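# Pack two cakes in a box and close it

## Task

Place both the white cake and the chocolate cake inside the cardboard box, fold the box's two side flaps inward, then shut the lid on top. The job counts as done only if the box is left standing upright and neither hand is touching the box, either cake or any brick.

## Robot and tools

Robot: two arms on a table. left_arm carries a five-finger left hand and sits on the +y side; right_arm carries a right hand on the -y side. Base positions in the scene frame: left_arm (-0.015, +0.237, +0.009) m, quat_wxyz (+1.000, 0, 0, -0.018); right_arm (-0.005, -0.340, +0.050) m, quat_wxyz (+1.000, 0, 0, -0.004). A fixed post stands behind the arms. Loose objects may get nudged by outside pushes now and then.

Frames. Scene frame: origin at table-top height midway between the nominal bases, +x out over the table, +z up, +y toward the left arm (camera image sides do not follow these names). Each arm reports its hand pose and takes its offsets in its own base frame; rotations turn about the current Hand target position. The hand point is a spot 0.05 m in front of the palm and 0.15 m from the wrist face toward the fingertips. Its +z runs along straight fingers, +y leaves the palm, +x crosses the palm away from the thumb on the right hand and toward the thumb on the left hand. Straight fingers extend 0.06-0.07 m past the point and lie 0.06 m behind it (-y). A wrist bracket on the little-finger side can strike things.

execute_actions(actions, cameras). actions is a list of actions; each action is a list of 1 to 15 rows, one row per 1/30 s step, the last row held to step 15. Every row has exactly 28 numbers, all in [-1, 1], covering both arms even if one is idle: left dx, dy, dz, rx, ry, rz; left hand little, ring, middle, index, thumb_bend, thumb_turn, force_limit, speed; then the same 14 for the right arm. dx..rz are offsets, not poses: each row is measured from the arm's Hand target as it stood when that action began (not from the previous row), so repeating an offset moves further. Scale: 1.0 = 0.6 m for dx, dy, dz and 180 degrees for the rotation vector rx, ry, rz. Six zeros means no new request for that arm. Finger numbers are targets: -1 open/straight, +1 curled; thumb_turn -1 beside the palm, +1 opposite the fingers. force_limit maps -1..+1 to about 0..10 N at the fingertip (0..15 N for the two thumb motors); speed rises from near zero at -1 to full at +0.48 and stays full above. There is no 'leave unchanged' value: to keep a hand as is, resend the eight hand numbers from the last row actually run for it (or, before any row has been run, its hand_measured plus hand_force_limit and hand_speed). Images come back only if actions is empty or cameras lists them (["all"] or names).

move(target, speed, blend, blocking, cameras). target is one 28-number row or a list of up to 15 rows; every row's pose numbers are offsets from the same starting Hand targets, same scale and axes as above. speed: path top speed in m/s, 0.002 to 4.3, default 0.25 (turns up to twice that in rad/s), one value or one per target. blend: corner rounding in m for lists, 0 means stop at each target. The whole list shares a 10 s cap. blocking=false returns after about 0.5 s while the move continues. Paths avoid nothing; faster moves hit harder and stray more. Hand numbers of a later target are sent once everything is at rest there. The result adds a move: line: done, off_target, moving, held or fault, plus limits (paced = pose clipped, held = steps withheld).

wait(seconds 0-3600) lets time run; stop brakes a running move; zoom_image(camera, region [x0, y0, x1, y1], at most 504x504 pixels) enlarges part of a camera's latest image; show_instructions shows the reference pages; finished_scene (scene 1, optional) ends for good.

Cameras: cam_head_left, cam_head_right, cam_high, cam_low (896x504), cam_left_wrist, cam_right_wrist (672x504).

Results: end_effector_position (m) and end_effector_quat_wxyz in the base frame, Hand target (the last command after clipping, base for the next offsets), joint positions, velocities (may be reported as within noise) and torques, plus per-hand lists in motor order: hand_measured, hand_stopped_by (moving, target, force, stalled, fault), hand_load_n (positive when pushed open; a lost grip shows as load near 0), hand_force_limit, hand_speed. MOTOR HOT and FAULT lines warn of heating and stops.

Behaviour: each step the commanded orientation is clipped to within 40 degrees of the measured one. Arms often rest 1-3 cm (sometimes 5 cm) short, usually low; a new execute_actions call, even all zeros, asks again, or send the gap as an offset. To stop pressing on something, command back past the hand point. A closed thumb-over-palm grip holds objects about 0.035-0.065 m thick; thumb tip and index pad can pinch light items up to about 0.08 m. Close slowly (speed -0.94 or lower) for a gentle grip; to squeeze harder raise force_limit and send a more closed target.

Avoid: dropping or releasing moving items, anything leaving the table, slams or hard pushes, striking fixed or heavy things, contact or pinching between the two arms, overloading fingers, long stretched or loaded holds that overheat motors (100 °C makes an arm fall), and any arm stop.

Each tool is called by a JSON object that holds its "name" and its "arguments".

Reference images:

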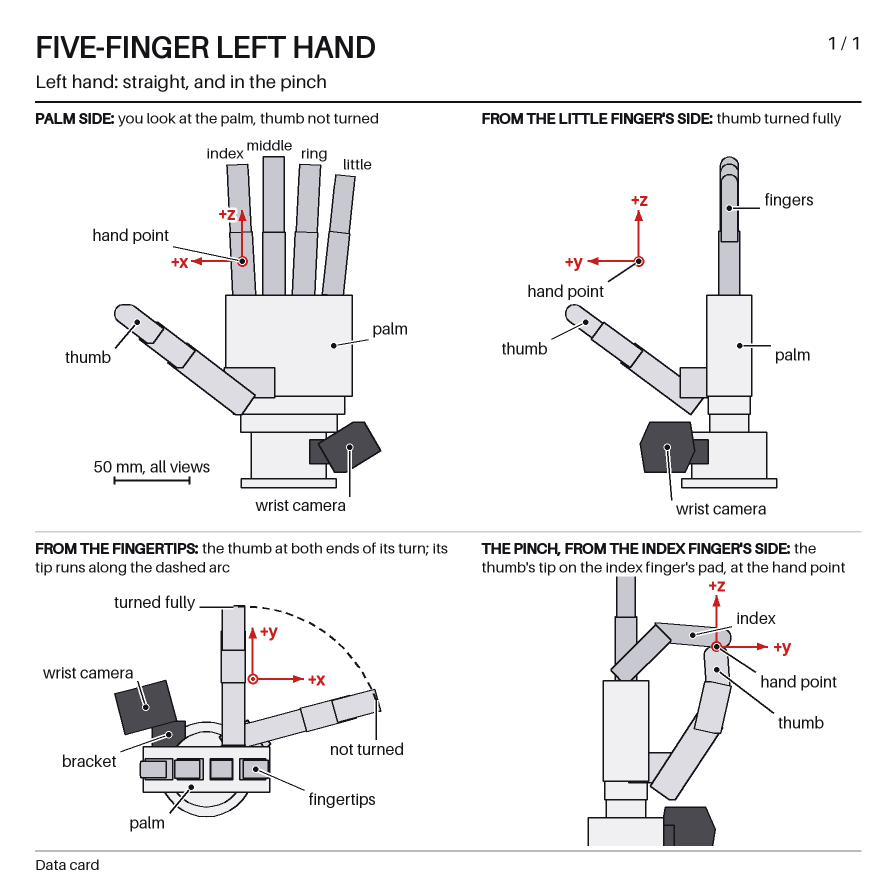

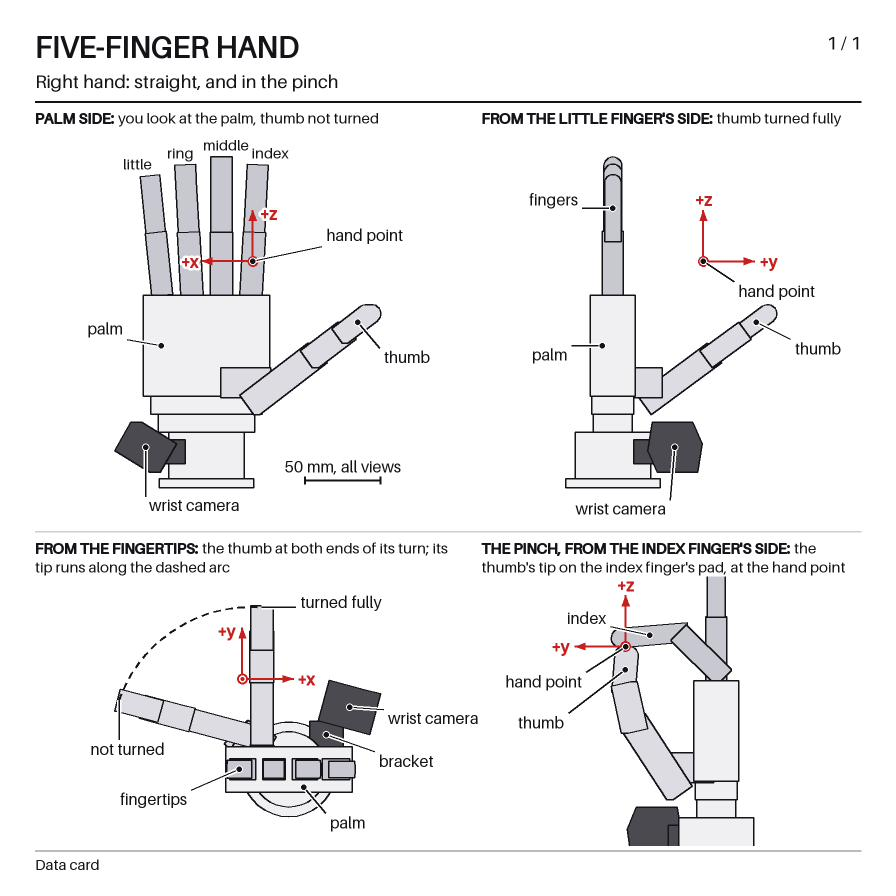

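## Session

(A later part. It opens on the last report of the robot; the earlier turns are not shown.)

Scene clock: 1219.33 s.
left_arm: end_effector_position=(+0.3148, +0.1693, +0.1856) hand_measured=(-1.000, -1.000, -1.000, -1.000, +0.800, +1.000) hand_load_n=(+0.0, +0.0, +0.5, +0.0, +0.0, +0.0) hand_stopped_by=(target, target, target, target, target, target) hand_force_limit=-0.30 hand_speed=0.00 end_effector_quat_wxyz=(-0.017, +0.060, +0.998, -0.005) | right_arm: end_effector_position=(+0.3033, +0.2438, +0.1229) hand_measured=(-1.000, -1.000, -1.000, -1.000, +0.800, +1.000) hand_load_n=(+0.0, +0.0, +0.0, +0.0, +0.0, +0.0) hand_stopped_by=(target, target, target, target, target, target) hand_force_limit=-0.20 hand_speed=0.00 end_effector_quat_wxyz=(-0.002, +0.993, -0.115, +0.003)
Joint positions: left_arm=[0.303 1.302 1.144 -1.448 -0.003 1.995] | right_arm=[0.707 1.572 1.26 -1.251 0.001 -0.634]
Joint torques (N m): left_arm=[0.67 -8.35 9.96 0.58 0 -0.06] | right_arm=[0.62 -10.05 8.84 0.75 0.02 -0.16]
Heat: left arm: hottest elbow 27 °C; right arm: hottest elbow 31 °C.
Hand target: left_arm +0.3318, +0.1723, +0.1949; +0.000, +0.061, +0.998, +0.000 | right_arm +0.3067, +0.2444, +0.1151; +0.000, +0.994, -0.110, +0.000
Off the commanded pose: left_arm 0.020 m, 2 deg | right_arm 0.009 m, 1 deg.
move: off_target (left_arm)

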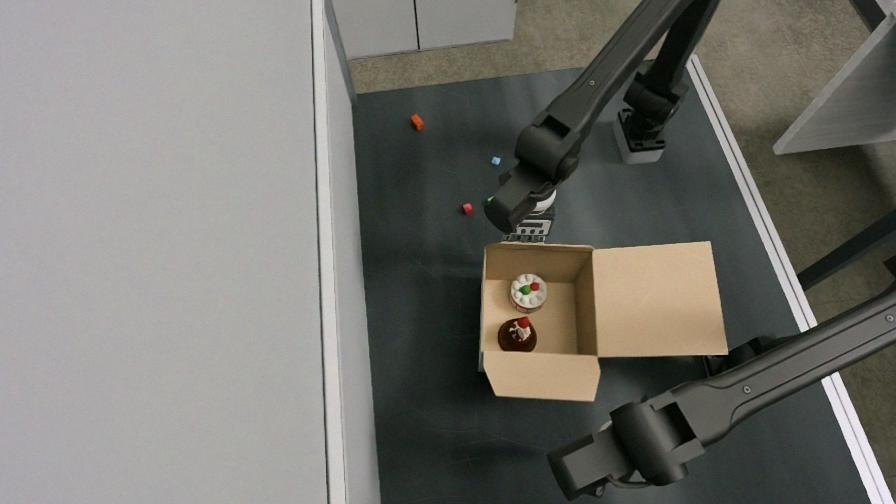

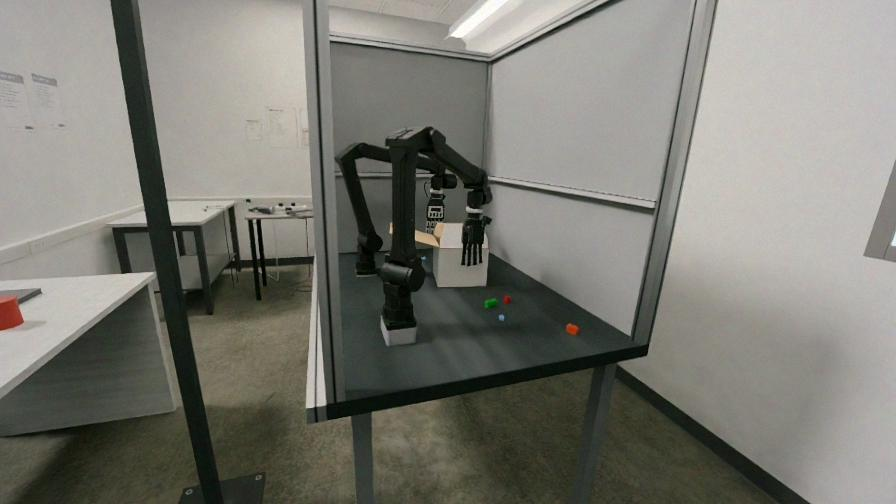

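{"name": "move", "arguments": {"target": [0.0333,-0.133,0.05,0,0,0,-1,-1,-1,-1,0.8,1,-0.3,0, 0.0,0.035,0,0,0,0,-1,-1,-1,-1,0.8,1,-0.2,0], "speed": 0.12, "cameras": ["cam_high","cam_low"]}}

{"name": "zoom_image", "arguments": {"camera": "cam_high", "region": [440, 160, 760, 480]}}

{"name": "zoom_image", "arguments": {"camera": "cam_low", "region": [380, 140, 600, 340]}}

Scene clock: 1228.40 s.
left_arm: end_effector_position=(+0.3412, +0.0949, +0.2151) hand_measured=(-1.000, -1.000, -1.000, -1.000, +0.800, +1.000) hand_load_n=(+0.0, +0.0, +0.5, +0.0, +0.0, +0.0) hand_stopped_by=(target, target, target, target, target, target) hand_force_limit=-0.30 hand_speed=0.00 end_effector_quat_wxyz=(-0.007, +0.063, +0.998, -0.001) | right_arm: end_effector_position=(+0.2963, +0.2515, +0.1129) hand_measured=(-1.000, -1.000, -1.000, -1.000, +0.800, +1.000) hand_load_n=(+0.0, +0.0, +0.0, +0.0, +0.0, +0.0) hand_stopped_by=(target, target, target, target, target, target) hand_force_limit=-0.20 hand_speed=0.00 end_effector_quat_wxyz=(+0.008, +0.994, -0.106, -0.006)
Joint positions: left_arm=[0.087 1.307 1.226 -1.504 0 1.785] | right_arm=[0.732 1.6 1.26 -1.251 0.001 -0.626]
Joint torques (N m): left_arm=[0.03 -9.7 9.96 -0.13 -0.11 -0.05] | right_arm=[1.2 -9.88 12.05 0.36 -0.01 0.1]
Heat: left arm: hottest elbow 27 °C; right arm: hottest elbow 31 °C.
Hand target: left_arm +0.3518, +0.0925, +0.2249; +0.000, +0.061, +0.998, +0.000 | right_arm +0.3066, +0.2655, +0.1151; +0.000, +0.994, -0.110, +0.000
Off the commanded pose: left_arm 0.015 m, 1 deg | right_arm 0.018 m, 1 deg.
move: off_target (left_arm, right_arm)

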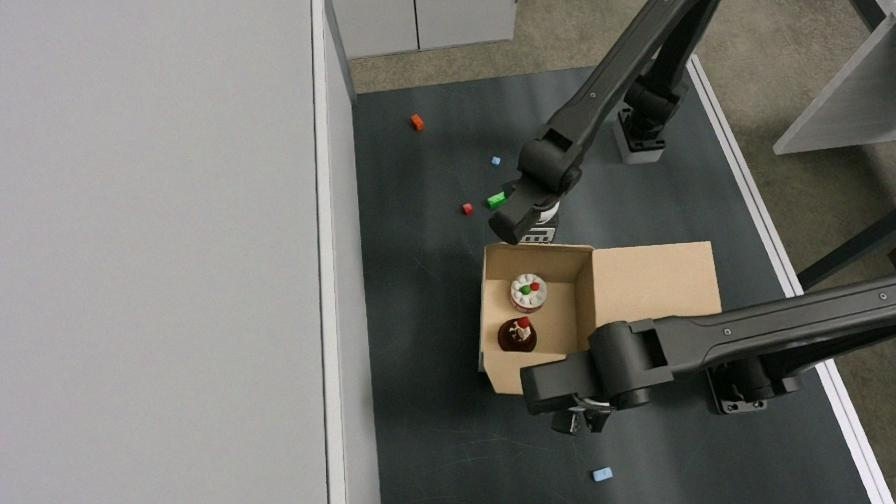

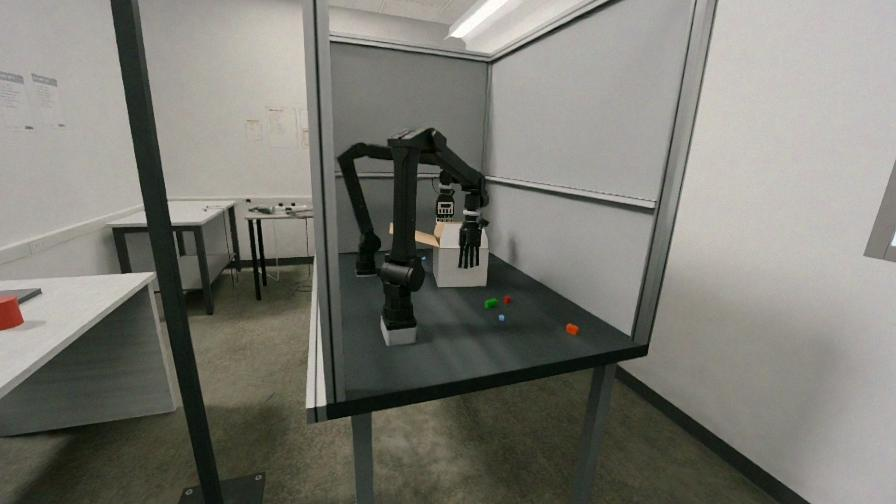

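Scaled by 1.575.

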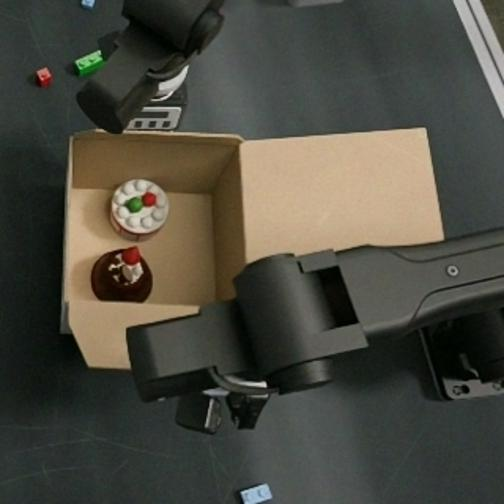

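Scaled by 2.291.

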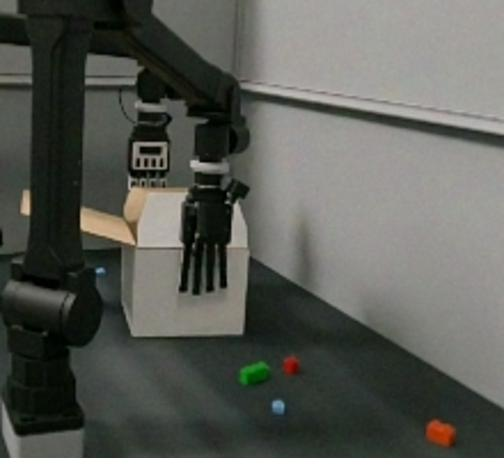

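{"name": "wait", "arguments": {"seconds": 0.1, "cameras": ["cam_head_left","cam_head_right","cam_left_wrist","cam_right_wrist"]}}

{"name": "zoom_image", "arguments": {"camera": "cam_head_left", "region": [240, 200, 460, 400]}}

{"name": "zoom_image", "arguments": {"camera": "cam_head_right", "region": [240, 200, 460, 400]}}

Scene clock: 1241.10 s.
left_arm: end_effector_position=(+0.3411, +0.0949, +0.2151) hand_measured=(-1.000, -1.000, -1.000, -1.000, +0.800, +1.000) hand_load_n=(+0.0, +0.0, +0.0, +0.0, +0.0, +0.0) hand_stopped_by=(target, target, target, target, target, target) hand_force_limit=-0.30 hand_speed=0.00 end_effector_quat_wxyz=(-0.007, +0.063, +0.998, -0.001) | right_arm: end_effector_position=(+0.2963, +0.2515, +0.1129) hand_measured=(-1.000, -1.000, -1.000, -1.000, +0.800, +1.000) hand_load_n=(+0.0, +0.0, +0.0, +0.0, +0.0, +0.0) hand_stopped_by=(target, target, target, target, target, target) hand_force_limit=-0.20 hand_speed=0.00 end_effector_quat_wxyz=(+0.008, +0.994, -0.106, -0.006)
Joint positions: left_arm=[0.087 1.307 1.226 -1.504 0 1.784] | right_arm=[0.732 1.6 1.26 -1.251 0.001 -0.626]
Joint torques (N m): left_arm=[-0.21 -8.47 9.96 -0.03 -0.07 -0.09] | right_arm=[1.32 -10.17 12.14 0.43 -0.02 0.1]
Heat: left arm: hottest elbow 28 °C; right arm: hottest elbow 32 °C.
Hand target: left_arm +0.3518, +0.0925, +0.2249; +0.000, +0.061, +0.998, +0.000 | right_arm +0.3066, +0.2655, +0.1151; +0.000, +0.994, -0.110, +0.000
Off the commanded pose: left_arm 0.015 m, 1 deg | right_arm 0.018 m, 1 deg.
wait: 0.10 s; at rest from the start

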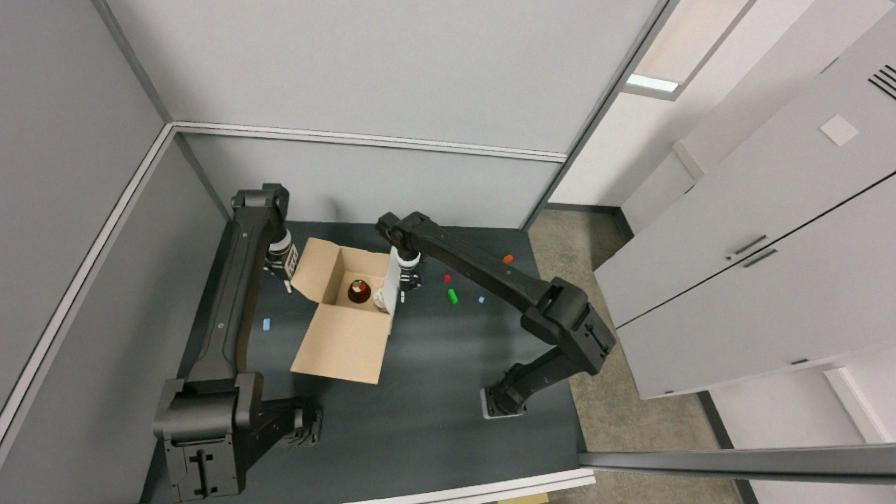

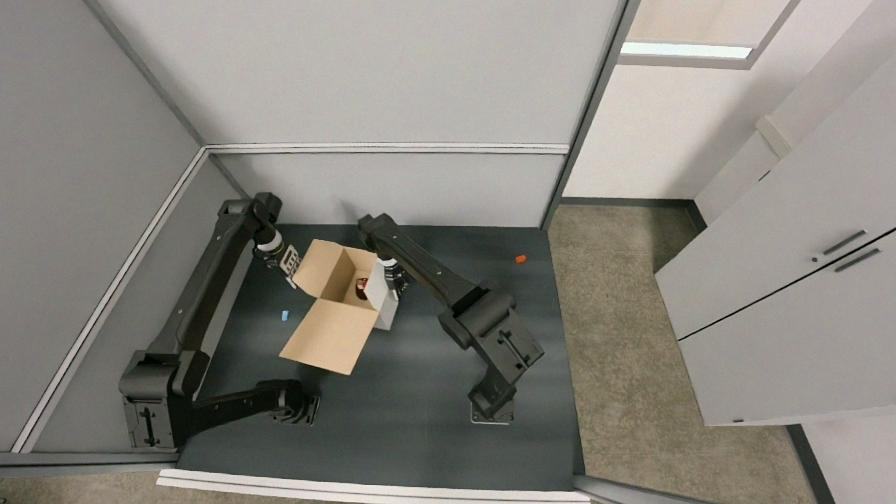

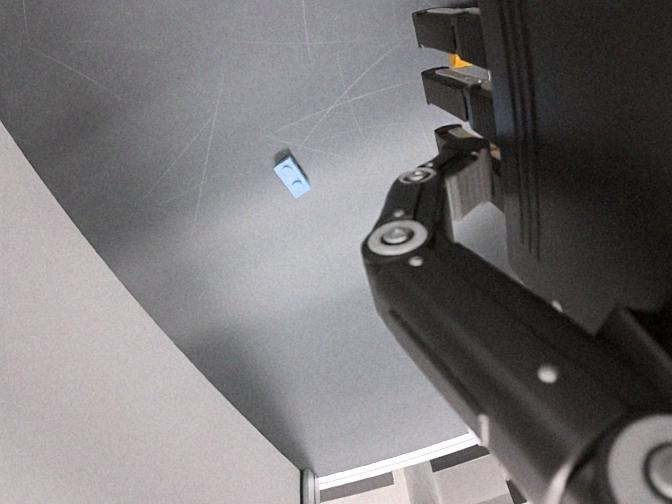

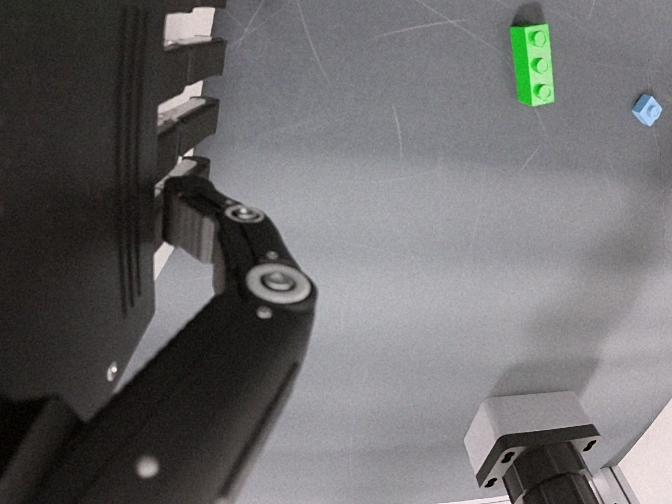

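Scaled by 2.291.

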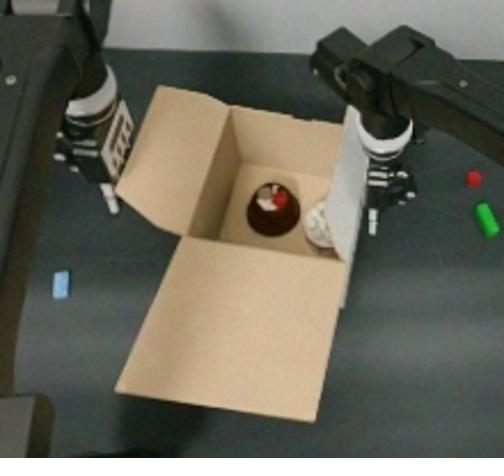

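Scaled by 2.291.

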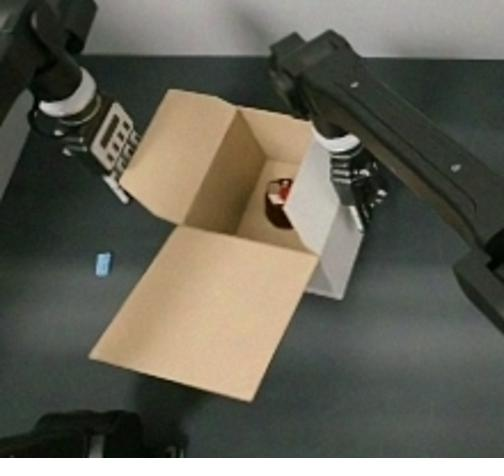

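{"name": "move", "arguments": {"target": [[0.075,0.03,0.0,0,0,-0.031,-1,-1,-1,-1,0.8,1,-0.3,0, -0.025,-0.03,0,0,0,0,-1,-1,-1,-1,0.8,1,-0.2,0],[0.075,-0.02,0.0,0,0,-0.031,-1,-1,-1,-1,0.8,1,-0.3,0, -0.025,0.01,0,0,0,0,-1,-1,-1,-1,0.8,1,-0.2,0]], "speed": 0.1, "cameras": ["cam_head_left","cam_head_right","cam_low"]}}

{"name": "zoom_image", "arguments": {"camera": "cam_head_left", "region": [240, 200, 460, 400]}}

{"name": "zoom_image", "arguments": {"camera": "cam_low", "region": [380, 140, 600, 340]}}

Scene clock: 1261.53 s.
left_arm: end_effector_position=(+0.3872, +0.0835, +0.2143) hand_measured=(-1.000, -1.000, -1.000, -1.000, +0.800, +1.000) hand_load_n=(+0.0, +0.0, +0.0, +0.0, +0.0, +0.0) hand_stopped_by=(target, target, target, target, target, target) hand_force_limit=-0.30 hand_speed=0.00 end_effector_quat_wxyz=(-0.010, +0.112, +0.994, -0.001) | right_arm: end_effector_position=(+0.2813, +0.2589, +0.1136) hand_measured=(-1.000, -1.000, -1.000, -1.000, +0.800, +1.000) hand_load_n=(+0.0, +0.0, +0.0, +0.0, +0.0, +0.0) hand_stopped_by=(target, target, target, target, target, target) hand_force_limit=-0.20 hand_speed=0.00 end_effector_quat_wxyz=(+0.007, +0.995, -0.104, -0.005)
Joint positions: left_arm=[0.045 1.412 1.326 -1.504 -0.001 1.84] | right_arm=[0.767 1.582 1.241 -1.246 0.001 -0.595]
Joint torques (N m): left_arm=[0.21 -11.22 9.62 0.12 -0.08 -0.01] | right_arm=[1.03 -9.7 12.03 0.32 -0.01 0.1]
Heat: left arm: hottest elbow 30 °C; right arm: hottest elbow 32 °C.
Hand target: left_arm +0.3968, +0.0805, +0.2249; +0.000, +0.109, +0.994, +0.000 | right_arm +0.2917, +0.2714, +0.1151; +0.000, +0.994, -0.110, +0.000
Off the commanded pose: left_arm 0.015 m, 1 deg | right_arm 0.016 m, 1 deg.
move: off_target (left_arm, right_arm)

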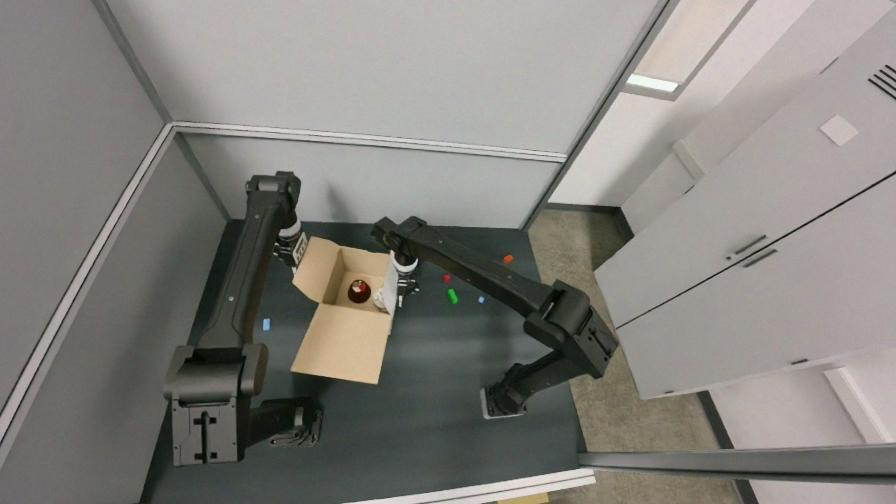

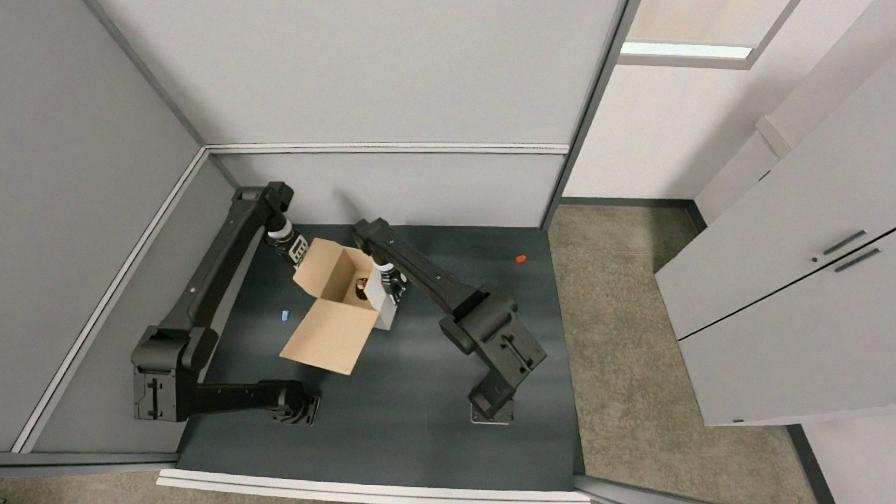

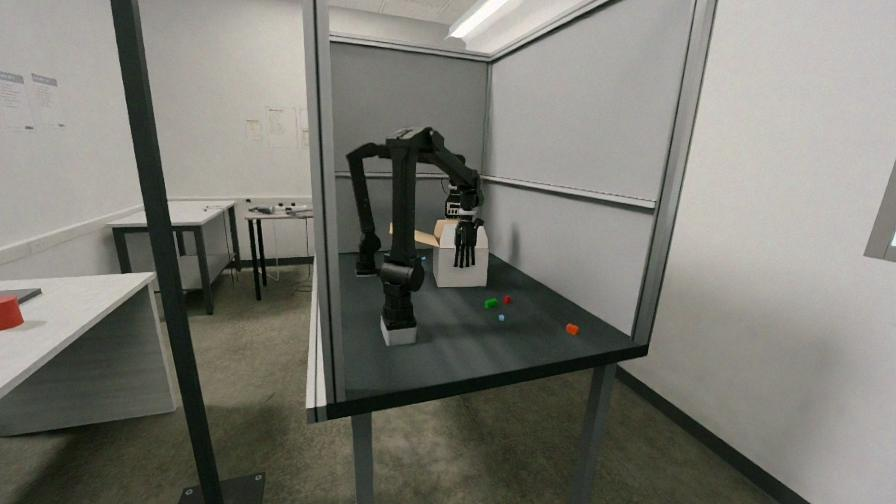

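Scaled by 2.291.

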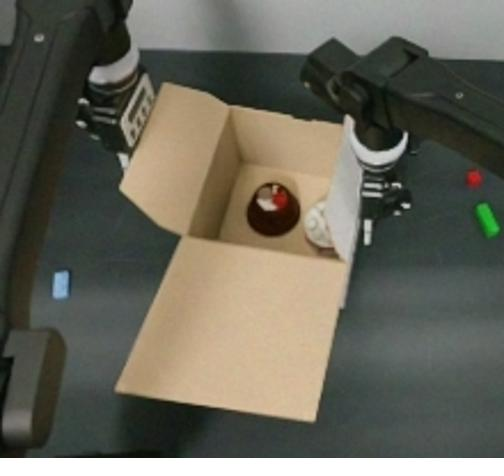

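Scaled by 2.291.

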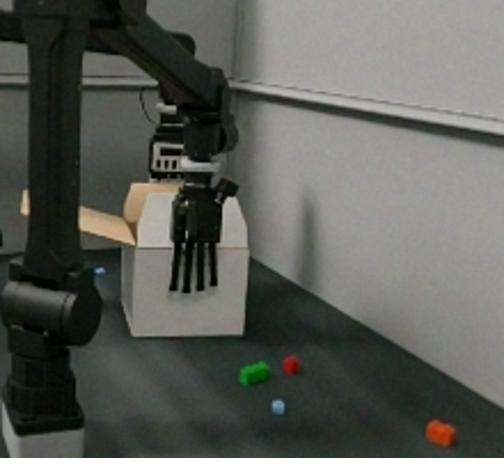

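{"name": "move", "arguments": {"target": [0.0,-0.1,0.05,0,0,0,-1,-1,-1,-1,0.8,1,-0.3,0, 0,0.0,0,0,0,0,-1,-1,-1,-1,0.8,1,-0.2,0], "speed": 0.08, "cameras": ["cam_head_left","cam_head_right","cam_low","cam_high"]}}

{"name": "zoom_image", "arguments": {"camera": "cam_head_left", "region": [240, 200, 460, 400]}}

{"name": "zoom_image", "arguments": {"camera": "cam_low", "region": [380, 140, 600, 340]}}

{"name": "zoom_image", "arguments": {"camera": "cam_high", "region": [440, 160, 760, 480]}}

Scene clock: 1275.93 s.
left_arm: end_effector_position=(+0.3872, +0.0255, +0.2443) hand_measured=(-1.000, -1.000, -1.000, -1.000, +0.800, +1.000) hand_load_n=(+0.0, +0.0, +0.0, +0.0, +0.0, +0.0) hand_stopped_by=(target, target, target, target, target, target) hand_force_limit=-0.30 hand_speed=0.00 end_effector_quat_wxyz=(-0.010, +0.111, +0.994, +0.000) | right_arm: end_effector_position=(+0.2813, +0.2589, +0.1136) hand_measured=(-1.000, -1.000, -1.000, -1.000, +0.800, +1.000) hand_load_n=(+0.0, +0.0, +0.0, +0.0, +0.0, +0.0) hand_stopped_by=(target, target, target, target, target, target) hand_force_limit=-0.20 hand_speed=0.00 end_effector_quat_wxyz=(+0.007, +0.995, -0.104, -0.005)
Joint positions: left_arm=[-0.098 1.412 1.404 -1.581 -0.001 1.696] | right_arm=[0.767 1.582 1.241 -1.246 0.001 -0.595]
Joint torques (N m): left_arm=[-0.03 -10.11 10.22 -0.12 -0.04 -0.06] | right_arm=[1.08 -9.58 11.99 0.39 0.02 0.09]
Heat: left arm: hottest elbow 31 °C; right arm: hottest elbow 31 °C.
Hand target: left_arm +0.3967, +0.0205, +0.2549; +0.000, +0.109, +0.994, +0.000 | right_arm +0.2917, +0.2714, +0.1151; +0.000, +0.994, -0.110, +0.000
Off the commanded pose: left_arm 0.015 m, 1 deg | right_arm 0.016 m, 1 deg.
move: off_target (left_arm)
Images, in order (width x height): cam_head_left 896x504, cam_head_right 896x504, cam_high 896x504, cam_low 896x504.

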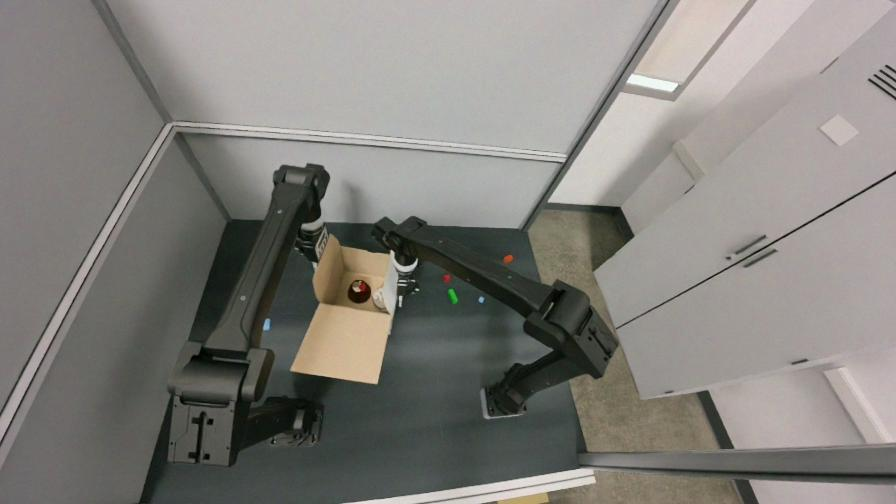

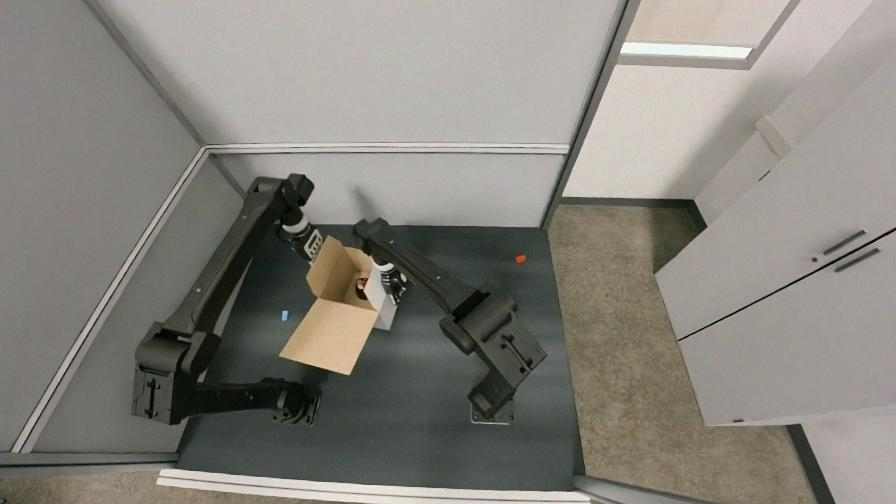

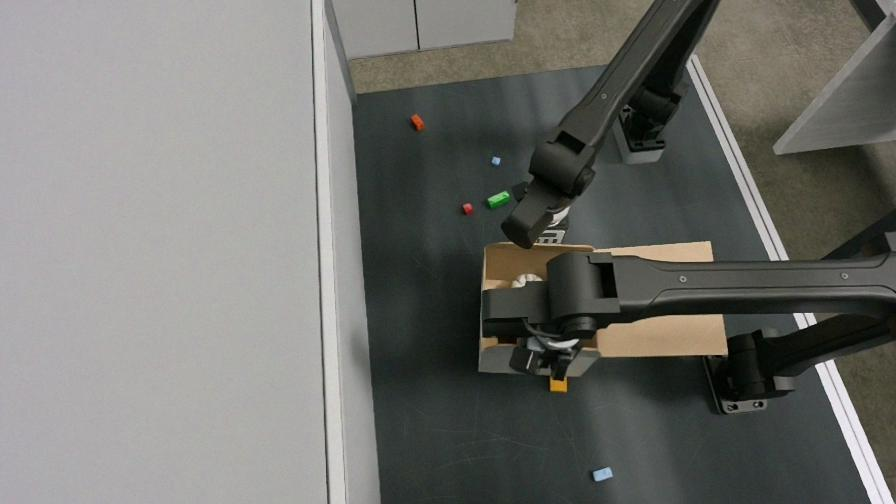

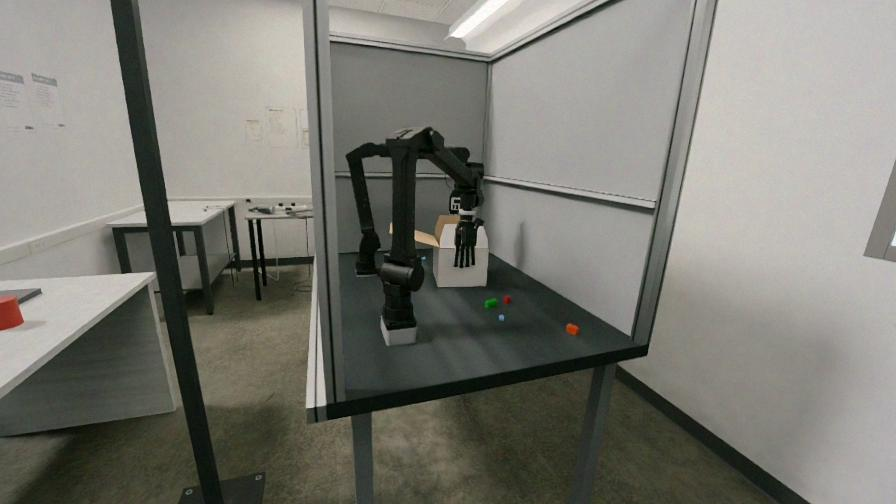

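Scaled by 2.291.

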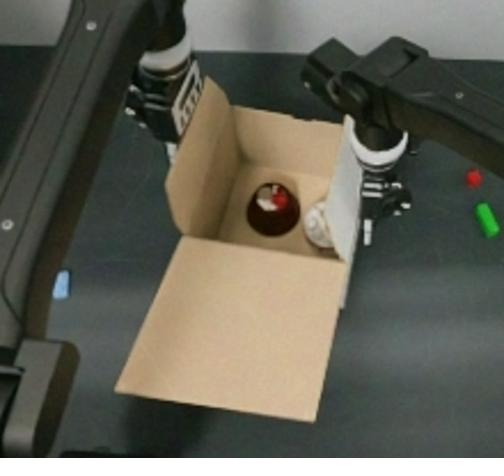

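Scaled by 2.291.

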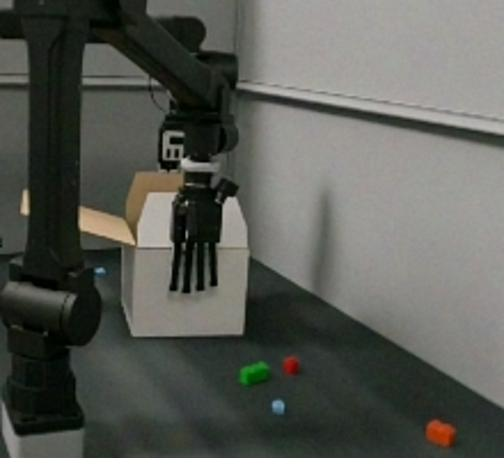

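Scaled by 1.575.

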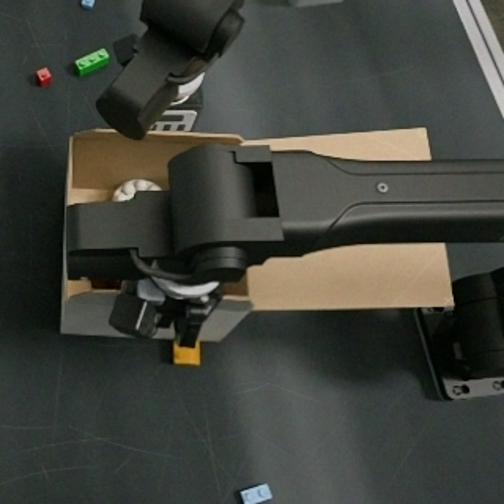

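{"name": "move", "arguments": {"target": [0.0,-0.09,0.03,0,0,0,-1,-1,-1,-1,0.8,1,-0.3,0, 0,0.0,0,0,0,0,-1,-1,-1,-1,0.8,1,-0.2,0], "speed": 0.06, "cameras": ["cam_head_left","cam_head_right","cam_low","cam_high"]}}

{"name": "zoom_image", "arguments": {"camera": "cam_head_left", "region": [240, 200, 460, 400]}}

{"name": "zoom_image", "arguments": {"camera": "cam_low", "region": [380, 140, 600, 340]}}

{"name": "zoom_image", "arguments": {"camera": "cam_high", "region": [440, 160, 760, 480]}}

Scene clock: 1286.70 s.
left_arm: end_effector_position=(+0.3878, -0.0266, +0.2648) hand_measured=(-1.000, -1.000, -1.000, -1.000, +0.800, +1.000) hand_load_n=(+0.0, +0.0, +0.0, +0.0, +0.0, +0.0) hand_stopped_by=(target, target, target, target, target, target) hand_force_limit=-0.30 hand_speed=0.00 end_effector_quat_wxyz=(-0.006, +0.111, +0.994, +0.001) | right_arm: end_effector_position=(+0.2813, +0.2589, +0.1136) hand_measured=(-1.000, -1.000, -1.000, -1.000, +0.800, +1.000) hand_load_n=(+0.0, +0.0, +0.0, +0.0, +0.0, +0.0) hand_stopped_by=(target, target, target, target, target, target) hand_force_limit=-0.20 hand_speed=0.00 end_effector_quat_wxyz=(+0.007, +0.995, -0.104, -0.005)
Joint positions: left_arm=[-0.223 1.432 1.478 -1.629 -0.001 1.57] | right_arm=[0.767 1.582 1.241 -1.246 0.001 -0.595]
Joint torques (N m): left_arm=[-0.85 -11.11 10.09 0.02 -0.09 -0.07] | right_arm=[0.97 -9.64 11.99 0.42 0 0.11]
Heat: left arm: hottest elbow 31 °C; right arm: hottest elbow 31 °C.
Hand target: left_arm +0.3968, -0.0336, +0.2728; +0.000, +0.109, +0.994, +0.000 | right_arm +0.2917, +0.2714, +0.1151; +0.000, +0.994, -0.110, +0.000
Off the commanded pose: left_arm 0.014 m, 1 deg | right_arm 0.016 m, 1 deg.
move: off_target (left_arm)
Images, in order (width x height): cam_head_left 896x504, cam_head_right 896x504, cam_high 896x504, cam_low 896x504.

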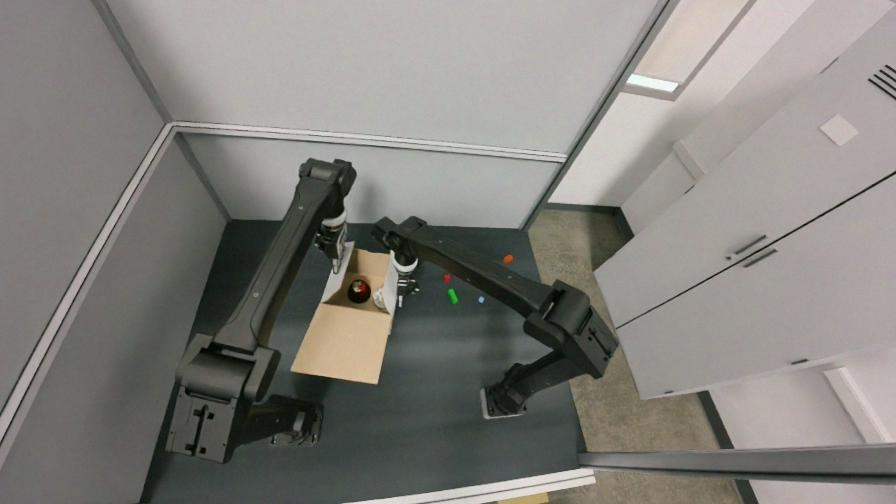

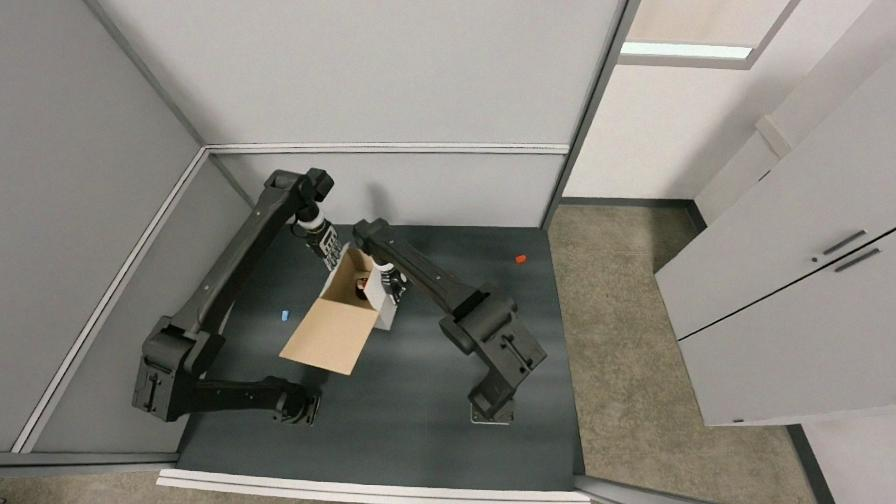

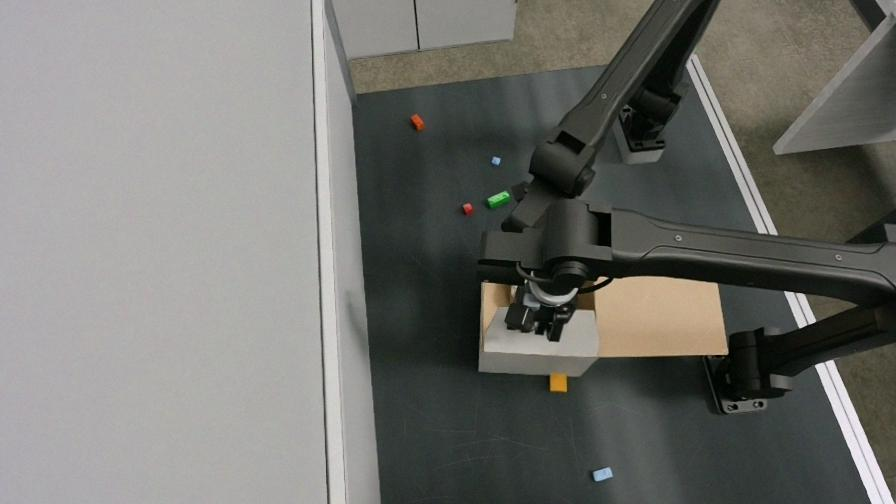

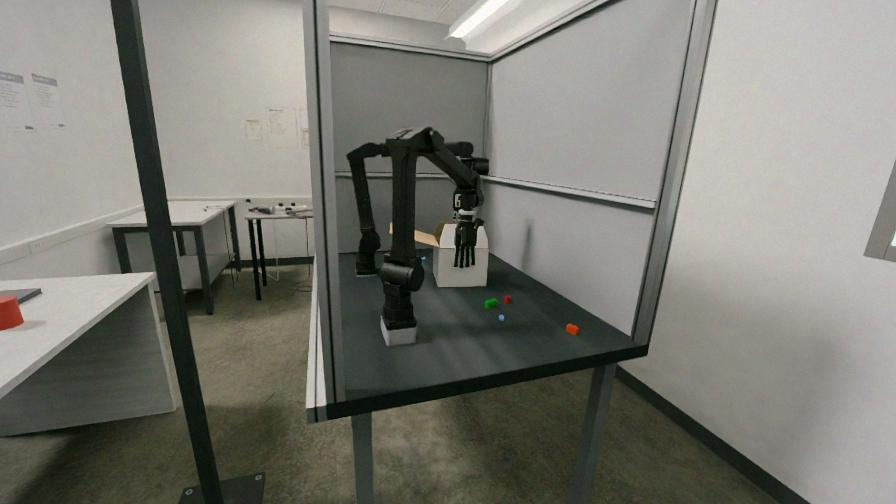

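Scaled by 2.291.

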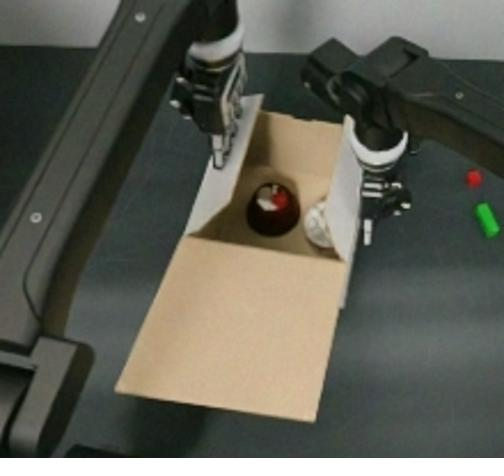

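Scaled by 2.291.

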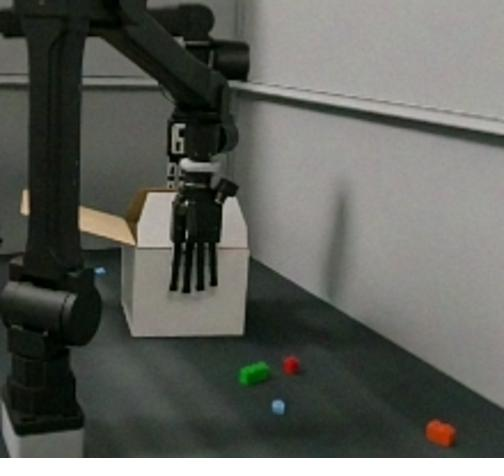

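Scaled by 1.575.

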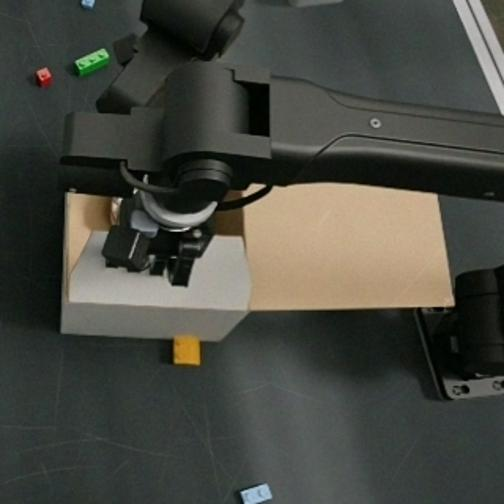

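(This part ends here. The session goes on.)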